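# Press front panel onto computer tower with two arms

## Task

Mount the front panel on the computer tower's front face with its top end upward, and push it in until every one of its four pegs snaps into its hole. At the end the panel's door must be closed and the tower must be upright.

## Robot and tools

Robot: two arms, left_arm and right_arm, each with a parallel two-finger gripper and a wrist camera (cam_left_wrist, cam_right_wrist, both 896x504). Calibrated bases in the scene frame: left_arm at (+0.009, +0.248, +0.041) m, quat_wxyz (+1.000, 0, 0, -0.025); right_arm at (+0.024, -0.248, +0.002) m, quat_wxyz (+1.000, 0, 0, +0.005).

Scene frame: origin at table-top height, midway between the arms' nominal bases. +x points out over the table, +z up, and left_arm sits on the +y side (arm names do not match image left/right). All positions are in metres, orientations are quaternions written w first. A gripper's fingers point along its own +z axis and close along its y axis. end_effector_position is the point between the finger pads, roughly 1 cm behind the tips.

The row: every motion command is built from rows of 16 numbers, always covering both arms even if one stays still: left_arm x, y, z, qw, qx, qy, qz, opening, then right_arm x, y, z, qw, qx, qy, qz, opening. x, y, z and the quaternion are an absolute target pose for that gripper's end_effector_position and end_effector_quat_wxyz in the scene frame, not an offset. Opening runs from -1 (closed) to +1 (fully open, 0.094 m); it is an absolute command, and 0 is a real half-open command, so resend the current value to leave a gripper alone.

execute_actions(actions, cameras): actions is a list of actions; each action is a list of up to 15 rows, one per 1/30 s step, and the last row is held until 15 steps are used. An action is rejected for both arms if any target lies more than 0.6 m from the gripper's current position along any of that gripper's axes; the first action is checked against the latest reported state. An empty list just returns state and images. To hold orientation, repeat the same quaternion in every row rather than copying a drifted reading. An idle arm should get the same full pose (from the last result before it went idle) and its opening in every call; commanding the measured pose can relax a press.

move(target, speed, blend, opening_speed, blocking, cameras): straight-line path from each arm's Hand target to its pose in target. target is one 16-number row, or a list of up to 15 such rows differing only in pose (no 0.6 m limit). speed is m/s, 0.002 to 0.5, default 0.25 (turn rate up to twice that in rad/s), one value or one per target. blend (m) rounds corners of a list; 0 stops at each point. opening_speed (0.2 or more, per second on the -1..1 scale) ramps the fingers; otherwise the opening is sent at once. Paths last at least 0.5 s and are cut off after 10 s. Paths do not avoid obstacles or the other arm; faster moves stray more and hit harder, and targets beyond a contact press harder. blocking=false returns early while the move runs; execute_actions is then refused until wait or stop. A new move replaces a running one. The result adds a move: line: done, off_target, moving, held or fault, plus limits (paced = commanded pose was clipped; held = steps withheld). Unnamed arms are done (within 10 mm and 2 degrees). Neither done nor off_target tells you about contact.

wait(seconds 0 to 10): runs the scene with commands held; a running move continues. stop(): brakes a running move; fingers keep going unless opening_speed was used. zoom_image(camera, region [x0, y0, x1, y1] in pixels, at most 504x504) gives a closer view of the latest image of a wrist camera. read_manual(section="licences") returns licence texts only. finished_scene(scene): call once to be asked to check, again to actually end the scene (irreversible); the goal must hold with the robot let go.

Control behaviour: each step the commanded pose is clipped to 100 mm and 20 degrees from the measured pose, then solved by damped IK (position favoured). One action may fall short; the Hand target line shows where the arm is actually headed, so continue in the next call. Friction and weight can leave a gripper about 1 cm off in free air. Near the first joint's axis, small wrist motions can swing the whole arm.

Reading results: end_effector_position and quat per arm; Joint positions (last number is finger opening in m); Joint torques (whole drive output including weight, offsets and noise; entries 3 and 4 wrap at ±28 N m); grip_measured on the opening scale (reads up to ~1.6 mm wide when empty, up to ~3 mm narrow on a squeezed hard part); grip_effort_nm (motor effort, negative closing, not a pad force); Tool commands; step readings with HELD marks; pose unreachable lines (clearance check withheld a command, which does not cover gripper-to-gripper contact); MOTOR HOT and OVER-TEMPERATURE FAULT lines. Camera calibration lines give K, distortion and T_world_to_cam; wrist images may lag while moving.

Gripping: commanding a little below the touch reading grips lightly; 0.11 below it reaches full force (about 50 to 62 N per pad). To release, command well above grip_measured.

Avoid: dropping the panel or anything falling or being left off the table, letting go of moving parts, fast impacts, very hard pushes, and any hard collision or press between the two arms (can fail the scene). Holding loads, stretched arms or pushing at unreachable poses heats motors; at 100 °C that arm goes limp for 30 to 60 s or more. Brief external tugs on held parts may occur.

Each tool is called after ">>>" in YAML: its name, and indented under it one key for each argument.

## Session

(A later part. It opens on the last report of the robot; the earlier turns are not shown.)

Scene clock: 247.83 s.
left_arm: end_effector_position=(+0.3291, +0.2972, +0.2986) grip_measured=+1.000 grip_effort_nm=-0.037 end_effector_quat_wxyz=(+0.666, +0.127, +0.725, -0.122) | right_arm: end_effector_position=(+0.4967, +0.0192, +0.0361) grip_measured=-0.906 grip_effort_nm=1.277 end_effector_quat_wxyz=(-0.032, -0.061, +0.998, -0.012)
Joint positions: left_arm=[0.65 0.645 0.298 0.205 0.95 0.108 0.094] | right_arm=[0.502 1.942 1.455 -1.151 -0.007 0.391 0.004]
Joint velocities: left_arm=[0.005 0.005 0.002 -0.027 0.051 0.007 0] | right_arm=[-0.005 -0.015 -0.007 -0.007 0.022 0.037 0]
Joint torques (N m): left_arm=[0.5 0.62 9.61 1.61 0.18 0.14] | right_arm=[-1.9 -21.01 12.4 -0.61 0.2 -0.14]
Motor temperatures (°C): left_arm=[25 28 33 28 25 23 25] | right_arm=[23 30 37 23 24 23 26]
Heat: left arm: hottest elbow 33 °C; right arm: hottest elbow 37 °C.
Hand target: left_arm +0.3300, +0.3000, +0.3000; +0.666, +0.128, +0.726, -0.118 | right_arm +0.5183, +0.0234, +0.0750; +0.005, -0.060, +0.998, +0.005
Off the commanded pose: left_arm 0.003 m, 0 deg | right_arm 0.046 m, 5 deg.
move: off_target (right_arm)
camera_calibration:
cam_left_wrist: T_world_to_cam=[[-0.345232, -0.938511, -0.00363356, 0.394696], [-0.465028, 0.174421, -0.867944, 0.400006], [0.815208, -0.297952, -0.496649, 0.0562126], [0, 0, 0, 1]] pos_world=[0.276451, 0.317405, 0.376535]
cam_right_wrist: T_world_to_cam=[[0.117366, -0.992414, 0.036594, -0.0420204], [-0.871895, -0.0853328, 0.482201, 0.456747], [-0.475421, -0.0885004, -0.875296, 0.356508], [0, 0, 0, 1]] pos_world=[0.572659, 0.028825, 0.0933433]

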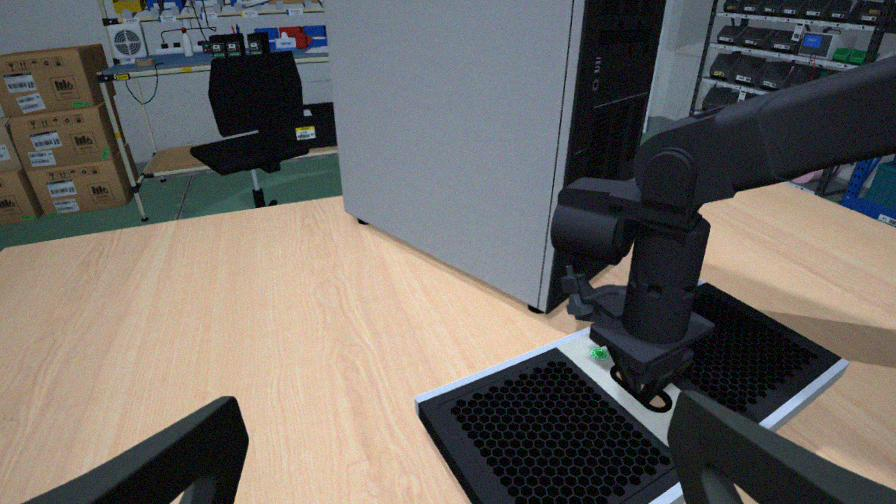

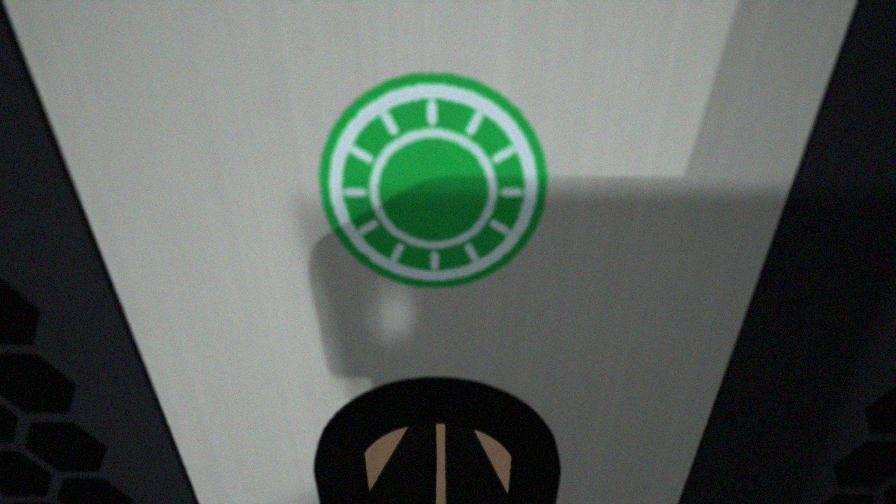

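>>> move:
  target: [0.33,0.3,0.30,0.666,0.128,0.726,-0.118,1,0.525,0.03,0.13,0.02,-0.06,0.998,0.01,-0.4]
  speed: 0.06

Scene clock: 254.17 s.
left_arm: end_effector_position=(+0.3291, +0.2972, +0.2986) grip_measured=+1.000 grip_effort_nm=-0.037 end_effector_quat_wxyz=(+0.666, +0.127, +0.725, -0.122) | right_arm: end_effector_position=(+0.5024, +0.0217, +0.0866) grip_measured=-0.906 grip_effort_nm=1.272 end_effector_quat_wxyz=(-0.022, -0.061, +0.998, -0.008)
Joint positions: left_arm=[0.65 0.645 0.298 0.205 0.95 0.108 0.094] | right_arm=[0.502 1.889 1.518 -1.246 -0.004 0.391 0.004]
Joint velocities: left_arm=[0.005 0.005 -0.002 -0.002 0.022 -0.007 0] | right_arm=[-0.015 -0.005 -0.002 -0.002 -0.037 -0.081 0]
Joint torques (N m): left_arm=[0.5 0.79 9.66 1.54 0.18 0.16] | right_arm=[-2.26 -20.01 14.12 -0.59 0.26 -0.05]
Motor temperatures (°C): left_arm=[25 28 33 28 25 22 25] | right_arm=[23 32 37 22 24 23 26]
Heat: left arm: hottest elbow 33 °C; right arm: hottest elbow 37 °C.
Hand target: left_arm +0.3300, +0.3000, +0.3000; +0.666, +0.128, +0.726, -0.118 | right_arm +0.5229, +0.0290, +0.1295; +0.020, -0.059, +0.998, +0.010
Off the commanded pose: left_arm 0.003 m, 0 deg | right_arm 0.050 m, 5 deg.
move: off_target (right_arm)
camera_calibration:
cam_left_wrist: T_world_to_cam=[[-0.345232, -0.938511, -0.00363356, 0.394696], [-0.465028, 0.174421, -0.867944, 0.400006], [0.815208, -0.297952, -0.496649, 0.0562126], [0, 0, 0, 1]] pos_world=[0.276451, 0.317405, 0.376535]
cam_right_wrist: T_world_to_cam=[[0.116839, -0.992671, 0.0308856, -0.041207], [-0.8817, -0.0893634, 0.46327, 0.444213], [-0.457114, -0.0813597, -0.885679, 0.39513], [0, 0, 0, 1]] pos_world=[0.577096, 0.030939, 0.145441]

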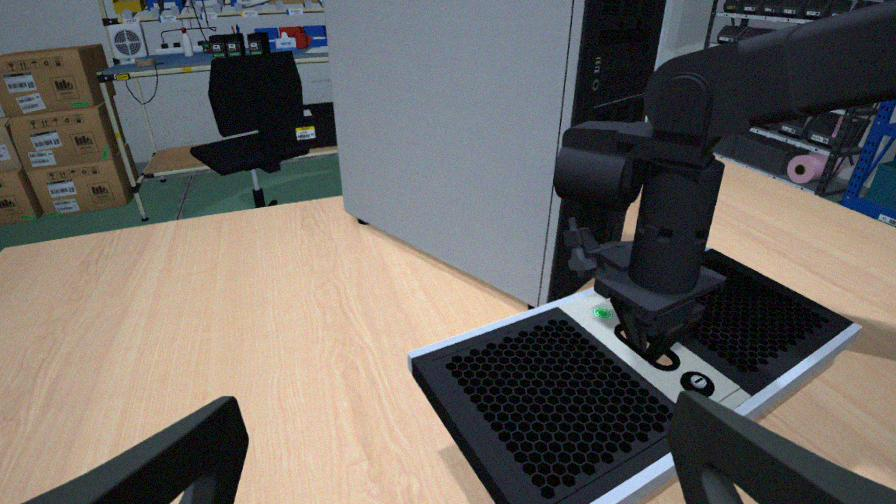

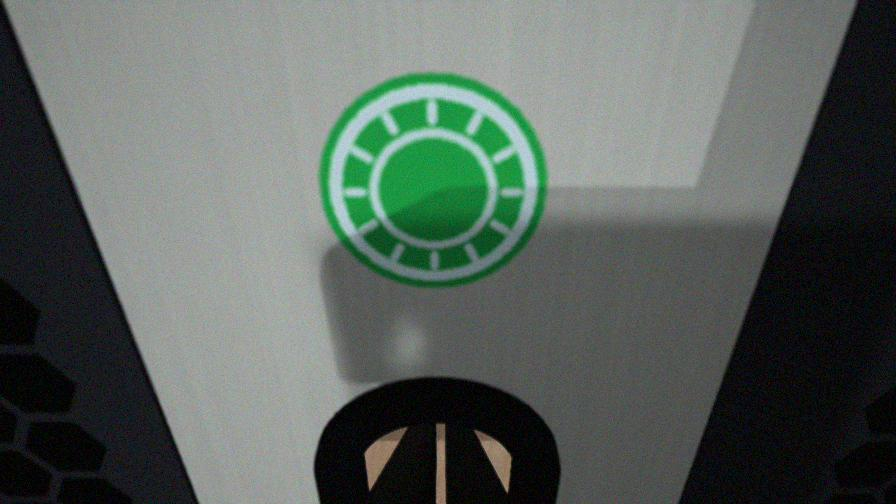

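>>> move:
  target:
    - [0.30,0.40,0.30,0.70,0,0.71,0,1,0.49,0.0,0.25,0.03,-0.06,0.998,0.01,-0.4]
    - [0.25,0.42,0.30,0.70,0,0.71,0,1,0.43,-0.14,0.42,0.1,-0.02,0.995,0.01,-0.4]
  speed: 0.12

>>> move:
  target: [0.25,0.42,0.30,0.70,0,0.71,0,1,0.40,-0.18,0.42,0.72,-0.146,0.665,0.135,-0.4]
  speed: 0.2

Scene clock: 268.70 s.
left_arm: end_effector_position=(+0.2502, +0.4192, +0.2999) grip_measured=+1.000 grip_effort_nm=-0.042 end_effector_quat_wxyz=(+0.703, +0.002, +0.711, -0.001) | right_arm: end_effector_position=(+0.4255, -0.1350, +0.3823) grip_measured=-0.906 grip_effort_nm=1.272 end_effector_quat_wxyz=(+0.080, -0.016, +0.997, +0.006)
Joint positions: left_arm=[1.24 0.641 0.242 0.369 1.194 0.03 0.094] | right_arm=[0.277 1.369 1.656 -1.7 0.031 0.253 0.004]
Joint velocities: left_arm=[-0.015 -0.005 0.007 -0.007 0.007 0.051 0] | right_arm=[0.005 0.005 -0.002 0.012 0.007 -0.022 0]
Joint torques (N m): left_arm=[0.73 -0.09 8.7 1.43 0.11 -0.05] | right_arm=[-2.08 -12.34 14.98 -0.08 0.03 -0.21]
Motor temperatures (°C): left_arm=[25 28 33 28 25 22 25] | right_arm=[23 32 40 22 24 23 27]
Heat: left arm: hottest elbow 33 °C; right arm: hottest elbow 40 °C.
Hand target: left_arm +0.2485, +0.4190, +0.3009; +0.703, -0.002, +0.711, -0.001 | right_arm +0.4282, -0.1388, +0.4162; +0.118, -0.017, +0.993, +0.016
Off the commanded pose: left_arm 0.001 m, 0 deg | right_arm 0.038 m, 2 deg.
joint sent to its limit (right arm) — joint 4 (wrist pitch), lower limit. The joint targets are off in position, not in orientation.
move: off_target (right_arm)
camera_calibration:
cam_left_wrist: T_world_to_cam=[[-0.00169411, -0.999911, -0.013256, 0.424629], [-0.433233, 0.0126813, -0.901193, 0.412991], [0.901281, 0.00421621, -0.433215, -0.00970559], [0, 0, 0, 1]] pos_world=[0.188388, 0.419395, 0.373609]
cam_right_wrist: T_world_to_cam=[[0.0253733, -0.999662, 0.00574414, -0.14933], [-0.961434, -0.0228281, 0.274087, 0.340608], [-0.273863, -0.0124771, -0.961688, 0.569492], [0, 0, 0, 1]] pos_world=[0.487224, -0.134398, 0.455176]

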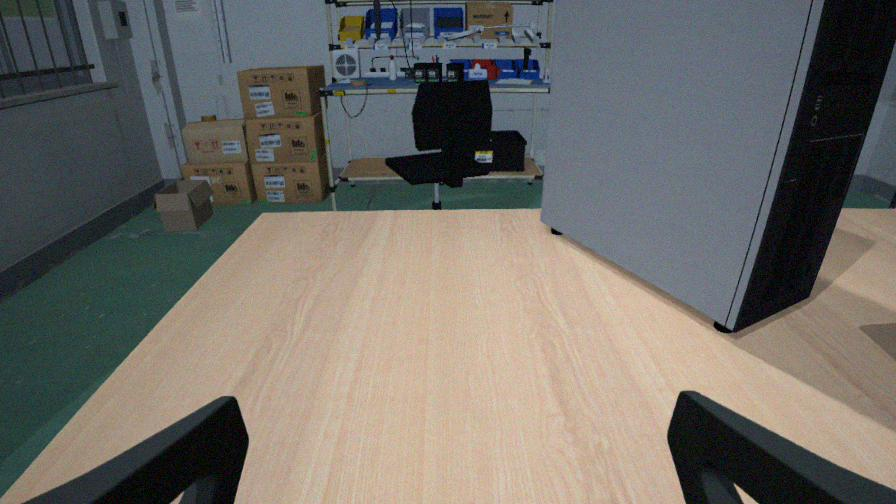

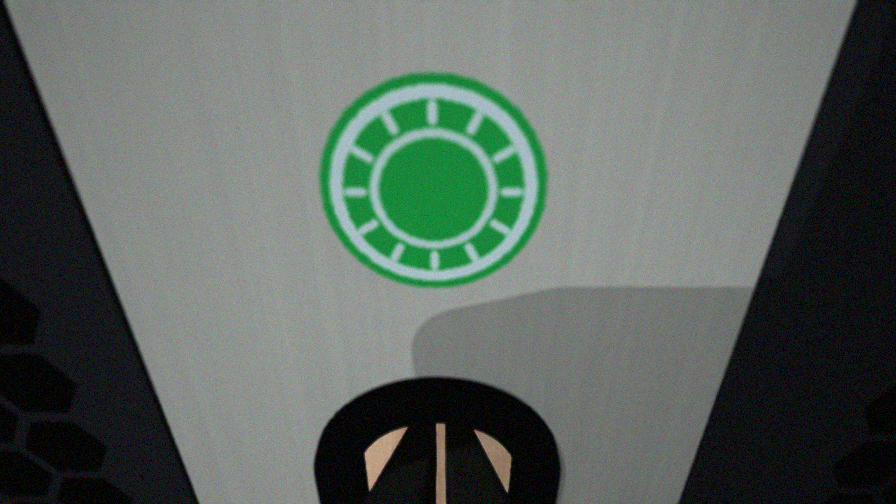

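Scene clock: 273.07 s.
left_arm: end_effector_position=(+0.2502, +0.4192, +0.2992) grip_measured=+1.000 grip_effort_nm=-0.046 end_effector_quat_wxyz=(+0.703, +0.000, +0.712, -0.002) | right_arm: end_effector_position=(+0.4067, -0.1735, +0.3910) grip_measured=-0.905 grip_effort_nm=1.277 end_effector_quat_wxyz=(+0.699, -0.136, +0.689, +0.139)
Joint positions: left_arm=[1.24 0.641 0.242 0.364 1.194 0.03 0.094] | right_arm=[0.032 0.679 0.586 0.108 -0.349 0.007 0.004]
Joint velocities: left_arm=[-0.024 -0.005 -0.002 0.012 -0.007 -0.007 0] | right_arm=[0.005 -0.005 0.002 0.002 0.051 -0.022 0.001]
Joint torques (N m): left_arm=[0.15 0.38 8.94 1.44 -0.11 0.1] | right_arm=[-2.67 -3.72 12.33 2.92 -0.14 0.02]
Motor temperatures (°C): left_arm=[25 28 33 28 25 22 25] | right_arm=[23 32 40 23 24 23 27]
Heat: left arm: hottest elbow 33 °C; right arm: hottest elbow 40 °C.
Hand target: left_arm +0.2500, +0.4201, +0.3000; +0.702, +0.000, +0.712, +0.000 | right_arm +0.4037, -0.1780, +0.4148; +0.721, -0.133, +0.666, +0.135
Off the commanded pose: left_arm 0.001 m, 0 deg | right_arm 0.030 m, 4 deg.
move: off_target (right_arm)
camera_calibration:
cam_left_wrist: T_world_to_cam=[[-0.00133312, -0.999962, -0.00865254, 0.423218], [-0.434904, 0.00837118, -0.900438, 0.414371], [0.900476, 0.00256263, -0.434898, -0.00859568], [0, 0, 0, 1]] pos_world=[0.188516, 0.419755, 0.373039]
cam_right_wrist: T_world_to_cam=[[0.365687, -0.930707, -0.00751728, -0.308671], [-0.384905, -0.143871, -0.911674, 0.527518], [0.84742, 0.336281, -0.410846, -0.0386417], [0, 0, 0, 1]] pos_world=[0.348667, -0.198393, 0.462728]

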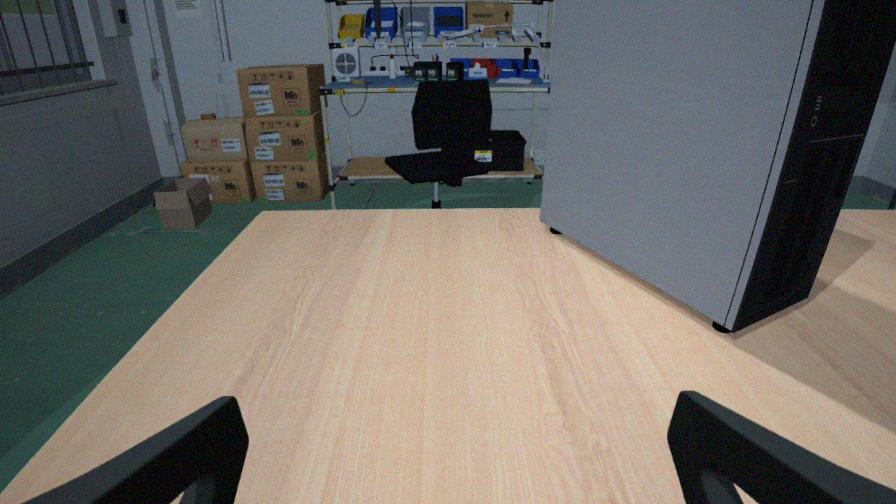

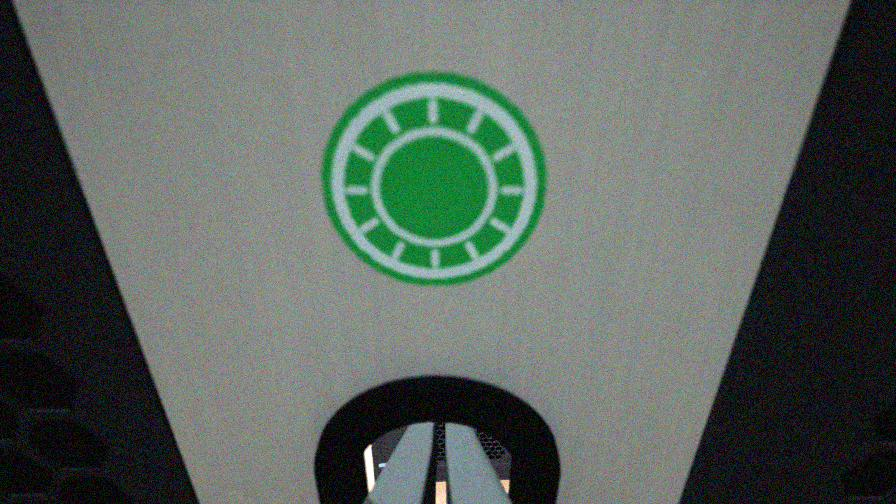

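>>> move:
  target: [0.55,0.30,0.27,0.646,0.345,0.542,-0.411,1,0.43,-0.18,0.40,0.405,0.375,0.576,0.600,-0.4]
  speed: 0.2

Scene clock: 288.33 s.
left_arm: end_effector_position=(+0.5408, +0.2998, +0.2715) grip_measured=+1.000 grip_effort_nm=-0.042 end_effector_quat_wxyz=(+0.632, +0.335, +0.591, -0.372) | right_arm: end_effector_position=(+0.4280, -0.1752, +0.3717) grip_measured=-0.905 grip_effort_nm=1.277 end_effector_quat_wxyz=(+0.386, +0.389, +0.596, +0.587)
Joint positions: left_arm=[0.472 1.861 0.951 1.565 1.445 -0.667 0.094] | right_arm=[0.008 0.769 0.586 0.169 -0.391 1.562 0.004]
Joint velocities: left_arm=[0.005 -0.024 0.007 0.002 -0.007 -0.022 0] | right_arm=[-0.015 -0.015 -0.002 -0.012 -0.022 -0.037 -0.001]
Joint torques (N m): left_arm=[-0.15 -10.87 8.23 1.57 -0.42 -0.08] | right_arm=[-2.37 -4.66 13.23 2.81 0.03 0.04]
Motor temperatures (°C): left_arm=[25 28 33 28 25 22 25] | right_arm=[23 31 39 23 24 23 27]
Heat: left arm: hottest elbow 33 °C; right arm: hottest elbow 39 °C.
Hand target: left_arm +0.5500, +0.3016, +0.2701; +0.633, +0.340, +0.588, -0.372 | right_arm +0.4288, -0.1798, +0.3999; +0.406, +0.376, +0.577, +0.601
Off the commanded pose: left_arm 0.009 m, 7 deg | right_arm 0.029 m, 4 deg.
joint sent to its limit (left arm) — joint 4 (wrist pitch), upper limit. The joint targets are off in orientation, not in position.
move: off_target (left_arm, right_arm)
camera_calibration:
cam_left_wrist: T_world_to_cam=[[-0.865473, -0.500938, 0.00427624, 0.618158], [-0.180262, 0.303452, -0.93564, 0.300137], [0.4674, -0.810542, -0.35293, 0.173735], [0, 0, 0, 1]] pos_world=[0.507898, 0.359401, 0.339493]
cam_right_wrist: T_world_to_cam=[[-0.0277687, -0.010108, -0.999563, 0.38022], [-0.750036, 0.661246, 0.0141499, 0.471026], [0.660814, 0.750101, -0.0259433, -0.0547466], [0, 0, 0, 1]] pos_world=[0.400022, -0.266555, 0.371969]

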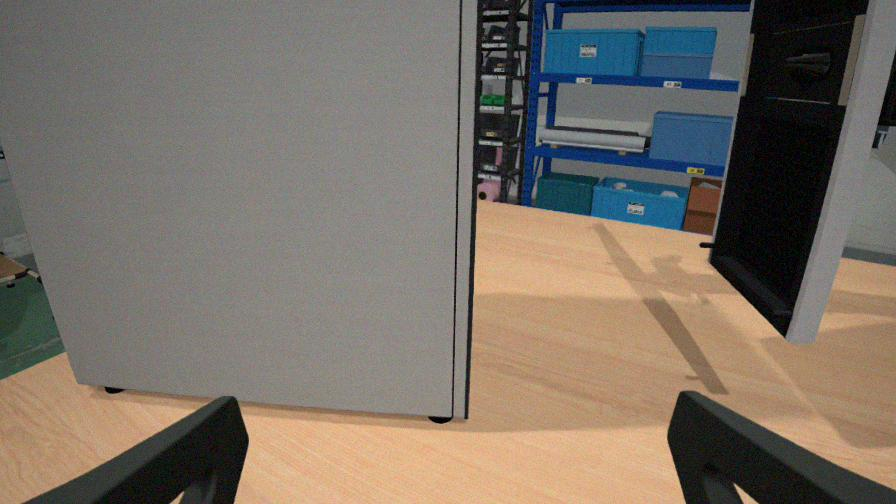

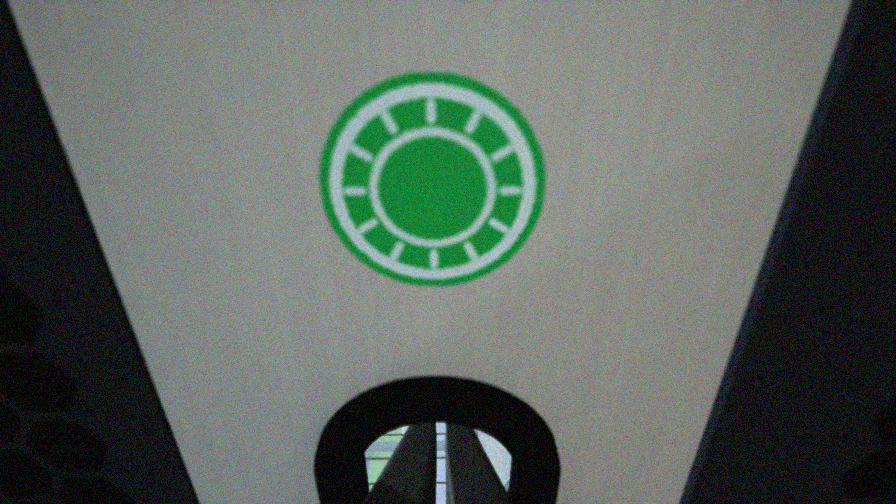

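>>> move:
  target: [0.55,0.30,0.27,0.632,0.335,0.591,-0.372,1,0.637,-0.105,0.292,0.417,0.387,0.566,0.596,-0.4]
  speed: 0.12

>>> zoom_image:
  camera: "cam_left_wrist"
  region: [400, 0, 800, 450]

Scene clock: 324.73 s.
left_arm: end_effector_position=(+0.5428, +0.3008, +0.2700) grip_measured=+1.000 grip_effort_nm=-0.042 end_effector_quat_wxyz=(+0.631, +0.330, +0.594, -0.375) | right_arm: end_effector_position=(+0.6175, -0.1154, +0.2457) grip_measured=-0.905 grip_effort_nm=1.277 end_effector_quat_wxyz=(+0.395, +0.414, +0.593, +0.566)
Joint positions: left_arm=[0.472 1.861 0.952 1.538 1.441 -0.654 0.094] | right_arm=[0.158 1.546 0.815 0.683 -0.183 1.562 0.004]
Joint velocities: left_arm=[-0.015 0.015 -0.002 -0.022 -0.007 0.022 0] | right_arm=[-0.024 -0.005 -0.007 -0.007 0.051 0.037 0]
Joint torques (N m): left_arm=[-0.38 -11.93 7.39 0.98 -0.61 0.16] | right_arm=[0.03 -13.68 14.37 2.85 0.17 -0.02]
Motor temperatures (°C): left_arm=[25 29 32 28 25 22 25] | right_arm=[23 29 39 23 24 23 28]
Heat: left arm: hottest elbow 32 °C; right arm: hottest elbow 39 °C.
Hand target: left_arm +0.5498, +0.3001, +0.2699; +0.632, +0.335, +0.591, -0.372 | right_arm +0.6313, -0.1063, +0.2942; +0.417, +0.387, +0.567, +0.596
Off the commanded pose: left_arm 0.007 m, 1 deg | right_arm 0.051 m, 6 deg.
move: off_target (right_arm)
camera_calibration:
cam_left_wrist: T_world_to_cam=[[-0.863309, -0.504363, 0.0177597, 0.616634], [-0.192586, 0.29671, -0.935347, 0.307474], [0.466485, -0.810914, -0.353286, 0.173793], [0, 0, 0, 1]] pos_world=[0.510489, 0.360708, 0.338043]
cam_right_wrist: T_world_to_cam=[[-0.062569, -0.0164114, -0.997906, 0.280527], [-0.709411, 0.704027, 0.032902, 0.550632], [0.702012, 0.709984, -0.0556927, -0.250824], [0, 0, 0, 1]] pos_world=[0.584258, -0.204974, 0.247854]

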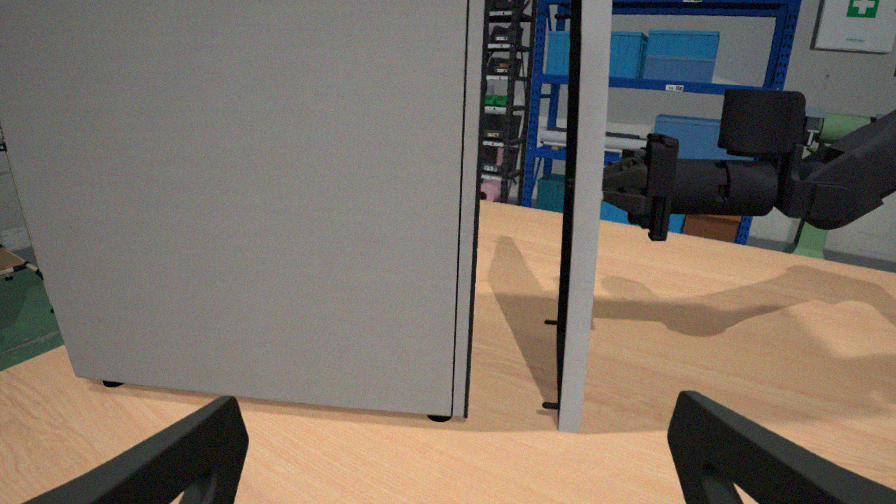

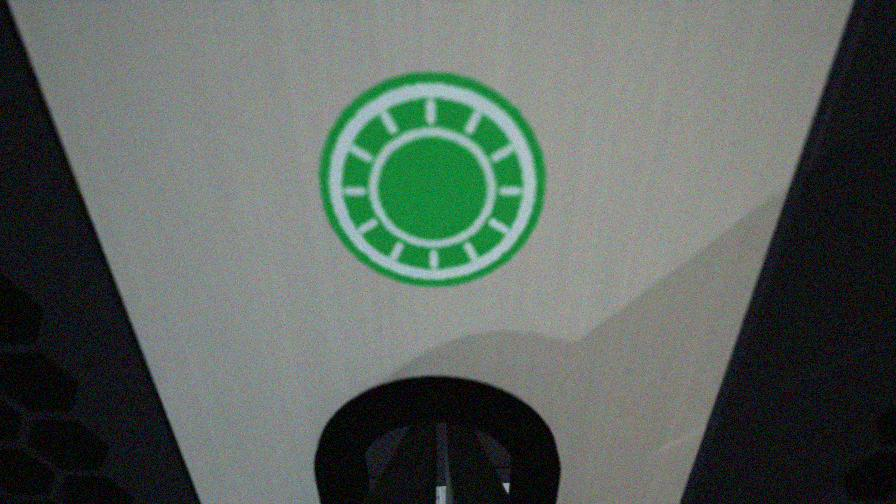

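Scaled by 1.120 from the camera's 896x504 image, which has a finer 1280x720 frame.

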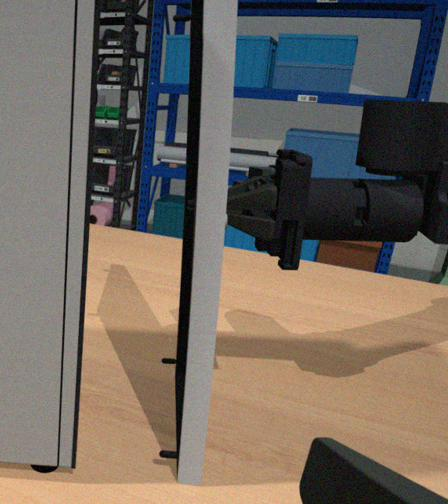

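>>> move:
  target: [0.55,0.30,0.27,0.632,0.335,0.591,-0.372,1,0.660,-0.090,0.308,0.422,0.374,0.557,0.613,-0.4]
  speed: 0.06
  cameras: ["cam_left_wrist"]

>>> zoom_image:
  camera: "cam_left_wrist"
  region: [420, 200, 670, 450]

Scene clock: 345.30 s.
left_arm: end_effector_position=(+0.5428, +0.3009, +0.2700) grip_measured=+1.000 grip_effort_nm=-0.032 end_effector_quat_wxyz=(+0.631, +0.330, +0.594, -0.374) | right_arm: end_effector_position=(+0.6434, -0.1007, +0.2542) grip_measured=-0.905 grip_effort_nm=1.277 end_effector_quat_wxyz=(+0.399, +0.402, +0.586, +0.579)
Joint positions: left_arm=[0.472 1.861 0.952 1.537 1.441 -0.652 0.094] | right_arm=[0.175 1.611 0.895 0.705 -0.182 1.567 0.004]
Joint velocities: left_arm=[-0.005 -0.015 -0.002 -0.002 0.022 -0.022 0] | right_arm=[-0.015 -0.005 0.002 0.002 -0.037 -0.125 0.001]
Joint torques (N m): left_arm=[-0.62 -12.16 7.35 0.88 -0.58 0.13] | right_arm=[-0.79 -14.62 14.71 3.02 0.16 0.03]
Motor temperatures (°C): left_arm=[25 29 32 28 25 22 25] | right_arm=[23 30 41 23 24 23 28]
Heat: left arm: hottest elbow 32 °C; right arm: hottest elbow 41 °C.
Hand target: left_arm +0.5498, +0.3001, +0.2699; +0.632, +0.335, +0.591, -0.372 | right_arm +0.6556, -0.0910, +0.3080; +0.420, +0.374, +0.555, +0.612
Off the commanded pose: left_arm 0.007 m, 1 deg | right_arm 0.057 m, 7 deg.
move: off_target (right_arm)
camera_calibration:
cam_left_wrist: T_world_to_cam=[[-0.863261, -0.504471, 0.016997, 0.616891], [-0.192042, 0.297112, -0.935331, 0.307001], [0.466797, -0.8107, -0.353364, 0.173555], [0, 0, 0, 1]] pos_world=[0.51048, 0.360691, 0.33799]
Images, in order (width x height): cam_left_wrist 896x504.

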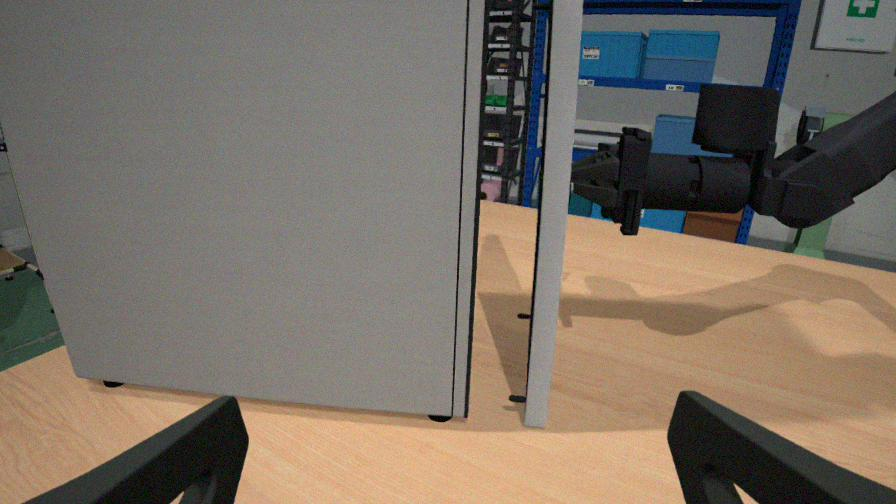

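Scaled by 2.016 from the camera's 896x504 image, which has a finer 1280x720 frame.

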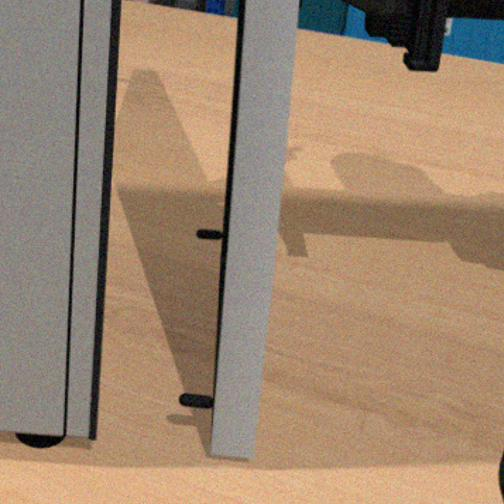

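>>> move:
  target: [0.55,0.30,0.27,0.632,0.335,0.591,-0.372,1,0.672,-0.085,0.322,0.422,0.374,0.557,0.613,-0.4]
  speed: 0.05
  cameras: ["cam_left_wrist"]

>>> zoom_image:
  camera: "cam_left_wrist"
  region: [420, 200, 670, 450]

Scene clock: 380.13 s.
left_arm: end_effector_position=(+0.5429, +0.3009, +0.2700) grip_measured=+1.000 grip_effort_nm=-0.042 end_effector_quat_wxyz=(+0.631, +0.330, +0.594, -0.374) | right_arm: end_effector_position=(+0.6580, -0.0958, +0.2713) grip_measured=-0.905 grip_effort_nm=1.272 end_effector_quat_wxyz=(+0.404, +0.397, +0.581, +0.585)
Joint positions: left_arm=[0.472 1.861 0.952 1.537 1.441 -0.652 0.094] | right_arm=[0.179 1.623 0.95 0.683 -0.176 1.567 0.004]
Joint velocities: left_arm=[-0.024 0.005 0.012 -0.002 0.007 -0.066 0] | right_arm=[0.005 -0.015 -0.002 0.002 -0.007 0.081 0]
Joint torques (N m): left_arm=[-0.62 -12.04 7.3 0.85 -0.61 0.13] | right_arm=[-0.03 -14.97 14.89 1.98 0.19 -0.02]
Motor temperatures (°C): left_arm=[25 29 32 28 25 22 25] | right_arm=[23 30 47 23 24 23 28]
Heat: left arm: hottest elbow 32 °C; right arm: hottest elbow 47 °C.
Hand target: left_arm +0.5498, +0.3001, +0.2699; +0.632, +0.335, +0.591, -0.372 | right_arm +0.6682, -0.0860, +0.3216; +0.421, +0.374, +0.555, +0.612
Off the commanded pose: left_arm 0.007 m, 1 deg | right_arm 0.054 m, 5 deg.
move: off_target (right_arm)
camera_calibration:
cam_left_wrist: T_world_to_cam=[[-0.863107, -0.504734, 0.0170208, 0.616932], [-0.192047, 0.296861, -0.93541, 0.307136], [0.46708, -0.810628, -0.353156, 0.17334], [0, 0, 0, 1]] pos_world=[0.510499, 0.360724, 0.338013]
Images, in order (width x height): cam_left_wrist 896x504.

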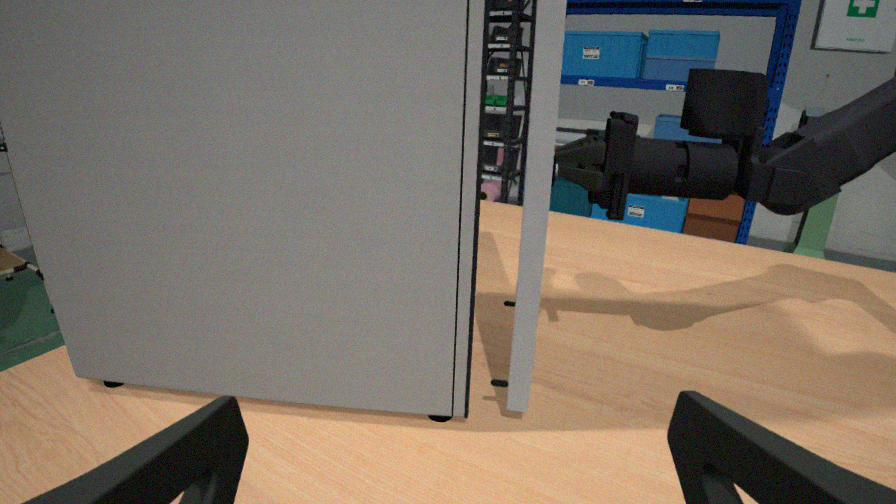

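Scaled by 2.016 from the camera's 896x504 image, which has a finer 1280x720 frame.

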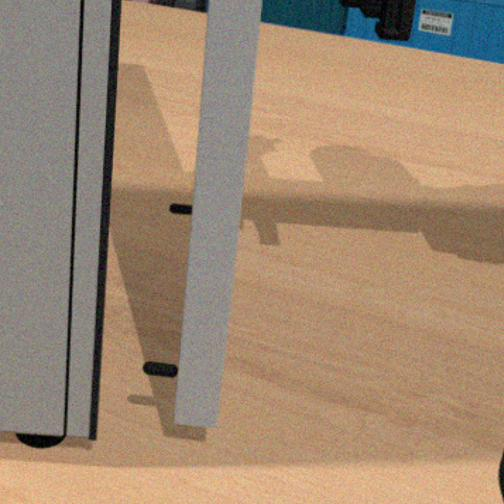

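>>> move:
  target:
    - [0.45,0.28,0.45,0.632,0.335,0.591,-0.372,1,0.674,-0.083,0.316,0.421,0.376,0.557,0.611,-0.4]
    - [0.42,0.13,0.58,0.56,0.177,0.799,-0.124,1,0.680,-0.078,0.314,0.421,0.377,0.557,0.610,-0.4]
  speed: 0.15
  cameras: ["cam_left_wrist"]

Scene clock: 413.63 s.
left_arm: end_effector_position=(+0.4269, +0.1323, +0.5551) grip_measured=+1.000 grip_effort_nm=-0.037 end_effector_quat_wxyz=(+0.545, +0.186, +0.810, -0.114) | right_arm: end_effector_position=(+0.6644, -0.0897, +0.2633) grip_measured=-0.905 grip_effort_nm=1.267 end_effector_quat_wxyz=(+0.403, +0.401, +0.583, +0.581)
Joint positions: left_arm=[-0.127 0.935 1.291 -0.759 0.238 0.119 0.094] | right_arm=[0.191 1.649 0.966 0.683 -0.16 1.567 0.004]
Joint velocities: left_arm=[0.005 -0.005 0.002 0.007 -0.007 -0.051 0] | right_arm=[-0.024 -0.005 0.007 0.002 -0.022 -0.007 -0.001]
Joint torques (N m): left_arm=[-0.56 -2.37 12.89 1.83 -0.02 -0.04] | right_arm=[-0.44 -15.09 15.2 2.09 0.18 0.02]
Motor temperatures (°C): left_arm=[25 30 32 28 25 22 25] | right_arm=[23 32 45 23 24 23 29]
Heat: left arm: hottest elbow 32 °C; right arm: hottest elbow 45 °C.
Hand target: left_arm +0.4279, +0.1295, +0.5769; +0.555, +0.184, +0.802, -0.118 | right_arm +0.6757, -0.0791, +0.3140; +0.420, +0.377, +0.556, +0.610
Off the commanded pose: left_arm 0.026 m, 3 deg | right_arm 0.054 m, 6 deg.
move: off_target (left_arm, right_arm)
camera_calibration:
cam_left_wrist: T_world_to_cam=[[-0.428435, -0.903112, -0.0288396, 0.319476], [-0.657023, 0.333284, -0.676198, 0.651427], [0.620294, -0.270759, -0.736156, 0.267326], [0, 0, 0, 1]] pos_world=[0.399056, 0.143793, 0.6465]
Images, in order (width x height): cam_left_wrist 896x504.

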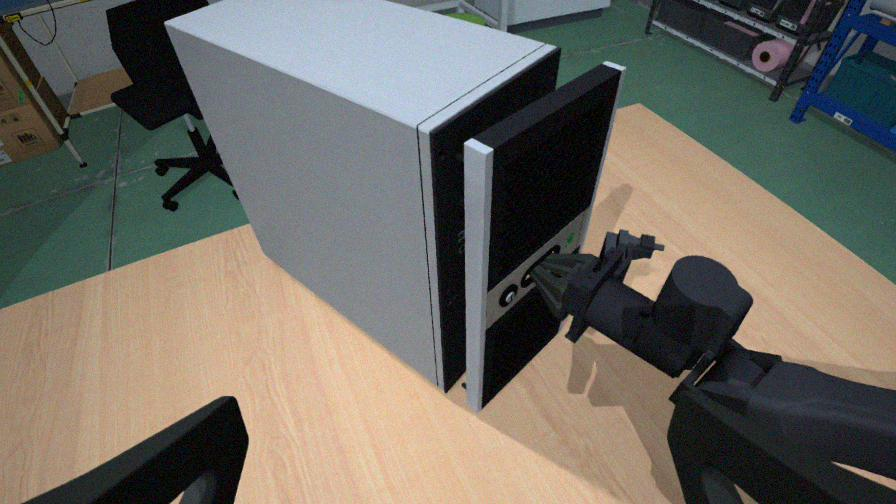

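>>> zoom_image:
  camera: "cam_left_wrist"
  region: [400, 20, 650, 270]

>>> zoom_image:
  camera: "cam_left_wrist"
  region: [410, 260, 610, 430]

Scaled by 2.016 from the camera's 896x504 image, which has a finer 1280x720 frame.

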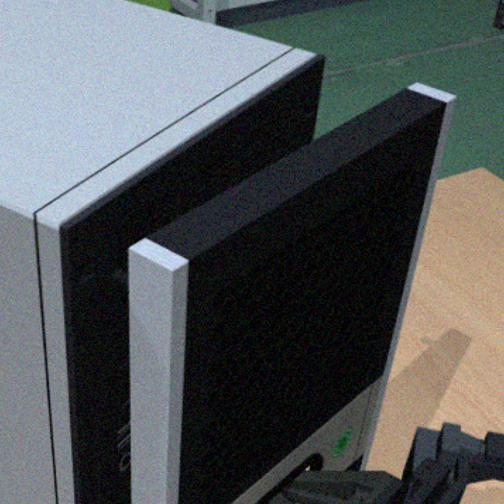

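Scaled by 2.520 from the camera's 896x504 image, which has a finer 1280x720 frame.

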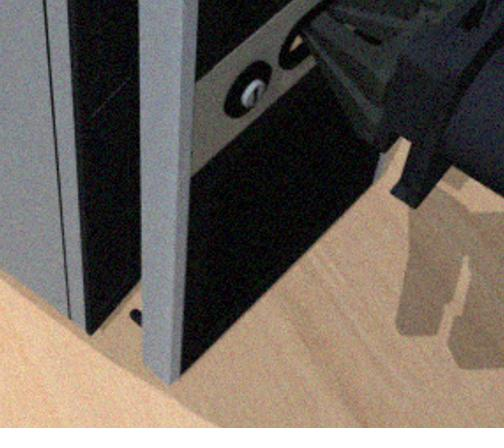

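>>> move:
  target: [0.42,0.13,0.58,0.56,0.177,0.799,-0.124,1,0.679,-0.077,0.312,0.390,0.348,0.575,0.630,-0.4]
  speed: 0.1
  cameras: ["cam_left_wrist"]

>>> zoom_image:
  camera: "cam_left_wrist"
  region: [400, 20, 650, 270]

>>> zoom_image:
  camera: "cam_left_wrist"
  region: [410, 260, 610, 430]

Scene clock: 452.93 s.
left_arm: end_effector_position=(+0.4267, +0.1315, +0.5551) grip_measured=+1.000 grip_effort_nm=-0.032 end_effector_quat_wxyz=(+0.543, +0.179, +0.811, -0.120) | right_arm: end_effector_position=(+0.6599, -0.0726, +0.2592) grip_measured=-0.905 grip_effort_nm=1.277 end_effector_quat_wxyz=(+0.364, +0.370, +0.605, +0.604)
Joint positions: left_arm=[-0.129 0.935 1.291 -0.759 0.238 0.1 0.094] | right_arm=[0.186 1.662 0.974 0.683 -0.283 1.576 0.004]
Joint velocities: left_arm=[0.005 -0.005 0.002 0.002 -0.007 0.066 0] | right_arm=[0.005 -0.015 -0.002 -0.012 0.022 -0.037 0]
Joint torques (N m): left_arm=[-0.73 -4.37 11.74 2.07 -0.03 -0.08] | right_arm=[-2.55 -14.62 14.98 2.45 -0.17 0.03]
Motor temperatures (°C): left_arm=[25 28 34 28 25 22 25] | right_arm=[23 33 45 23 24 23 29]
Heat: left arm: hottest elbow 34 °C; right arm: hottest elbow 45 °C.
Hand target: left_arm +0.4199, +0.1300, +0.5798; +0.561, +0.177, +0.799, -0.124 | right_arm +0.6748, -0.0778, +0.3120; +0.390, +0.348, +0.574, +0.630
Off the commanded pose: left_arm 0.026 m, 2 deg | right_arm 0.056 m, 6 deg.
move: off_target (left_arm, right_arm)
camera_calibration:
cam_left_wrist: T_world_to_cam=[[-0.423742, -0.905714, -0.0112061, 0.307212], [-0.66379, 0.318927, -0.676512, 0.656496], [0.616301, -0.279228, -0.736346, 0.270171], [0, 0, 0, 1]] pos_world=[0.399447, 0.144311, 0.64651]
Images, in order (width x height): cam_left_wrist 896x504.

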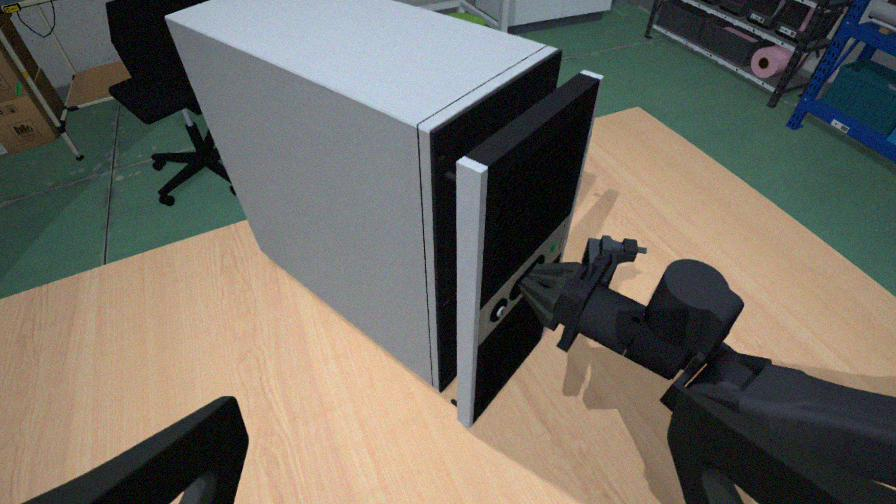

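Scaled by 2.016 from the camera's 896x504 image, which has a finer 1280x720 frame.

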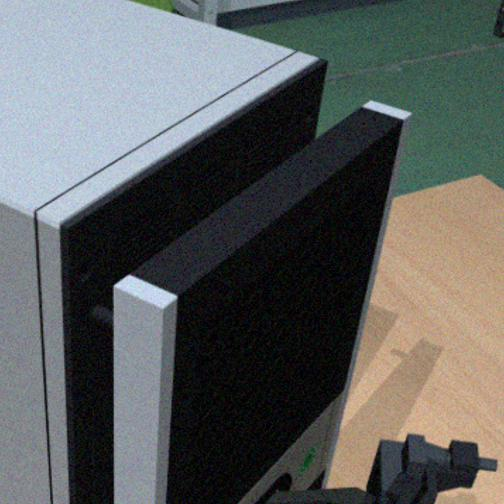

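Scaled by 2.520 from the camera's 896x504 image, which has a finer 1280x720 frame.

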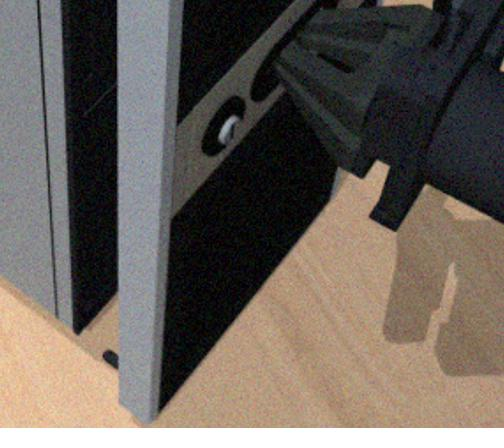

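>>> zoom_image:
  camera: "cam_left_wrist"
  region: [420, 110, 500, 210]

Scaled by 5.040 from the camera's 896x504 image, which has a finer 1280x720 frame.

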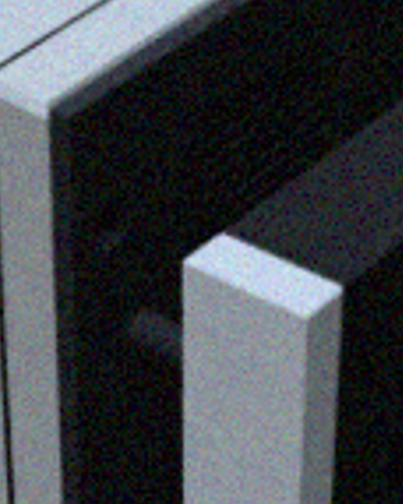

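>>> move:
  target: [0.42,0.13,0.58,0.56,0.177,0.799,-0.124,1,0.684,-0.094,0.315,0.395,0.342,0.566,0.638,-0.4]
  speed: 0.06
  cameras: ["cam_left_wrist"]

>>> zoom_image:
  camera: "cam_left_wrist"
  region: [420, 110, 500, 210]

>>> zoom_image:
  camera: "cam_left_wrist"
  region: [400, 20, 650, 270]

Scene clock: 500.10 s.
left_arm: end_effector_position=(+0.4267, +0.1315, +0.5551) grip_measured=+1.000 grip_effort_nm=-0.042 end_effector_quat_wxyz=(+0.543, +0.179, +0.811, -0.121) | right_arm: end_effector_position=(+0.6651, -0.0913, +0.2584) grip_measured=-0.905 grip_effort_nm=1.282 end_effector_quat_wxyz=(+0.365, +0.371, +0.598, +0.610)
Joint positions: left_arm=[-0.129 0.935 1.291 -0.759 0.238 0.099 0.094] | right_arm=[0.148 1.674 0.974 0.712 -0.317 1.59 0.004]
Joint velocities: left_arm=[-0.005 -0.005 0.007 -0.007 -0.022 0.022 0] | right_arm=[0.005 0.005 -0.002 -0.012 -0.022 -0.022 0.001]
Joint torques (N m): left_arm=[-0.44 -4.42 11.73 2.13 -0.05 -0.09] | right_arm=[-1.67 -15.15 14.97 2.85 -0.13 0.02]
Motor temperatures (°C): left_arm=[25 28 36 28 25 22 25] | right_arm=[23 31 51 23 24 23 29]
Heat: left arm: hottest elbow 36 °C; right arm: hottest elbow 51 °C.
Hand target: left_arm +0.4199, +0.1301, +0.5797; +0.560, +0.177, +0.799, -0.124 | right_arm +0.6791, -0.0946, +0.3147; +0.394, +0.342, +0.566, +0.638
Off the commanded pose: left_arm 0.026 m, 2 deg | right_arm 0.060 m, 7 deg.
move: off_target (left_arm, right_arm)
camera_calibration:
cam_left_wrist: T_world_to_cam=[[-0.423352, -0.905909, -0.0101479, 0.306484], [-0.66423, 0.317988, -0.676522, 0.656813], [0.616094, -0.279666, -0.736353, 0.270321], [0, 0, 0, 1]] pos_world=[0.399482, 0.144387, 0.64651]
Images, in order (width x height): cam_left_wrist 896x504.

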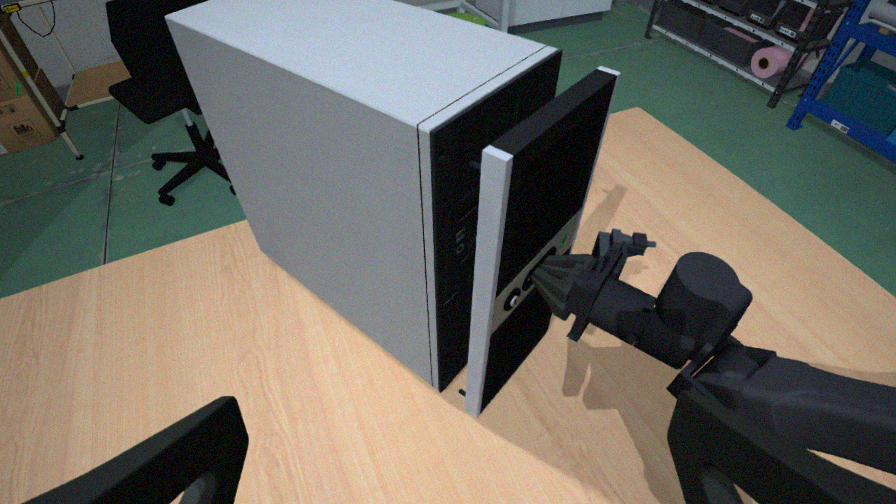

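Scaled by 5.040 from the camera's 896x504 image, which has a finer 1280x720 frame.

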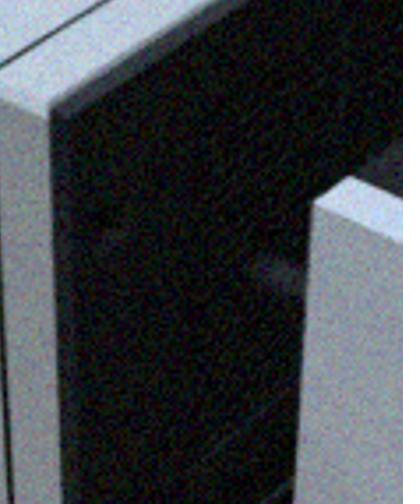

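Scaled by 2.016 from the camera's 896x504 image, which has a finer 1280x720 frame.

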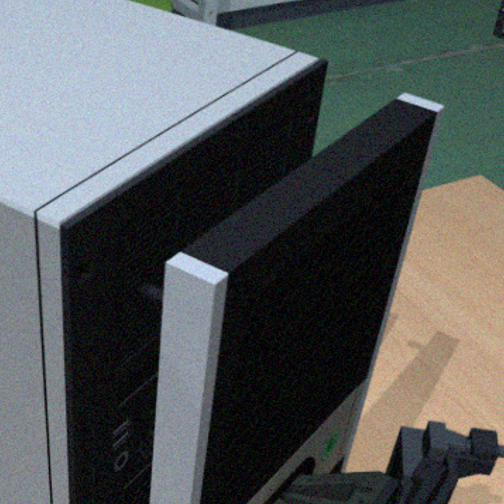

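>>> move:
  target: [0.42,0.13,0.58,0.56,0.177,0.799,-0.124,1,0.693,-0.080,0.3155,0.396,0.341,0.564,0.640,-0.4]
  speed: 0.06
  cameras: ["cam_left_wrist"]

>>> zoom_image:
  camera: "cam_left_wrist"
  region: [420, 110, 500, 210]

>>> zoom_image:
  camera: "cam_left_wrist"
  region: [400, 20, 650, 270]

Scene clock: 519.67 s.
left_arm: end_effector_position=(+0.4267, +0.1315, +0.5551) grip_measured=+1.000 grip_effort_nm=-0.037 end_effector_quat_wxyz=(+0.543, +0.179, +0.811, -0.121) | right_arm: end_effector_position=(+0.6778, -0.0913, +0.2605) grip_measured=-0.905 grip_effort_nm=1.277 end_effector_quat_wxyz=(+0.373, +0.372, +0.592, +0.610)
Joint positions: left_arm=[-0.129 0.935 1.291 -0.759 0.238 0.099 0.094] | right_arm=[0.149 1.701 1.009 0.715 -0.3 1.591 0.004]
Joint velocities: left_arm=[-0.005 -0.005 0.007 0.012 0.022 0.007 0] | right_arm=[-0.005 0.005 0.017 0.002 0.051 -0.037 0]
Joint torques (N m): left_arm=[-0.5 -4.01 11.77 2.04 -0.03 -0.07] | right_arm=[-0.03 -16.03 15.02 2.73 0.2 0.02]
Motor temperatures (°C): left_arm=[25 28 36 28 24 22 24] | right_arm=[23 32 52 23 24 23 29]
Heat: left arm: hottest elbow 36 °C; right arm: hottest elbow 52 °C.
Hand target: left_arm +0.4199, +0.1301, +0.5797; +0.561, +0.177, +0.799, -0.124 | right_arm +0.6883, -0.0813, +0.3154; +0.395, +0.342, +0.563, +0.640
Off the commanded pose: left_arm 0.026 m, 2 deg | right_arm 0.058 m, 7 deg.
move: off_target (left_arm, right_arm)
camera_calibration:
cam_left_wrist: T_world_to_cam=[[-0.423352, -0.905909, -0.0101479, 0.306484], [-0.66423, 0.317988, -0.676522, 0.656813], [0.616094, -0.279666, -0.736353, 0.270321], [0, 0, 0, 1]] pos_world=[0.399482, 0.144387, 0.64651]
Images, in order (width x height): cam_left_wrist 896x504.

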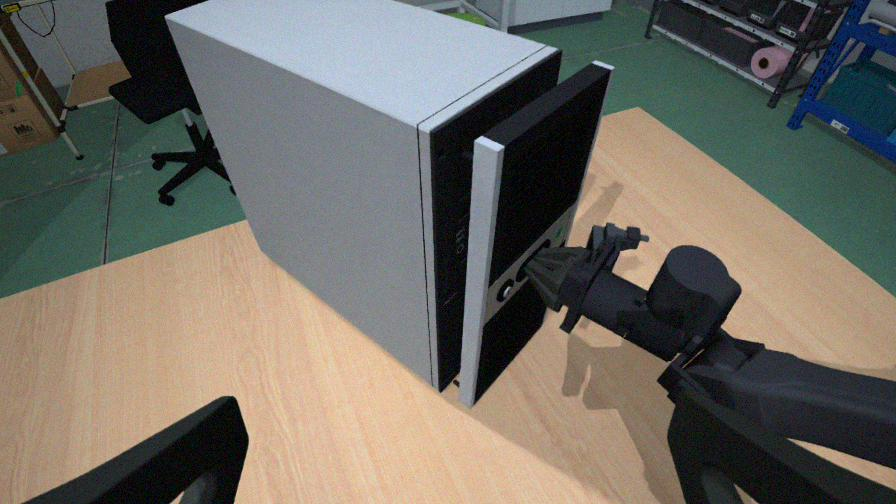

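Scaled by 5.040 from the camera's 896x504 image, which has a finer 1280x720 frame.

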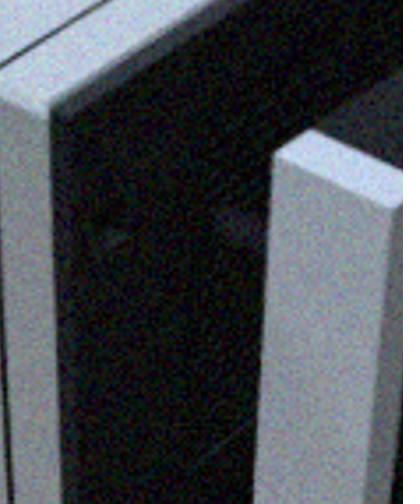

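Scaled by 2.016 from the camera's 896x504 image, which has a finer 1280x720 frame.

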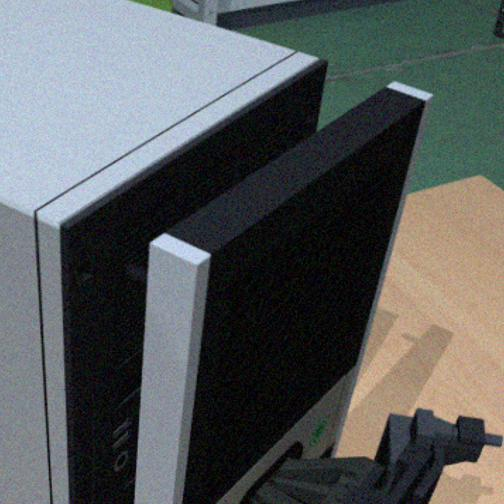

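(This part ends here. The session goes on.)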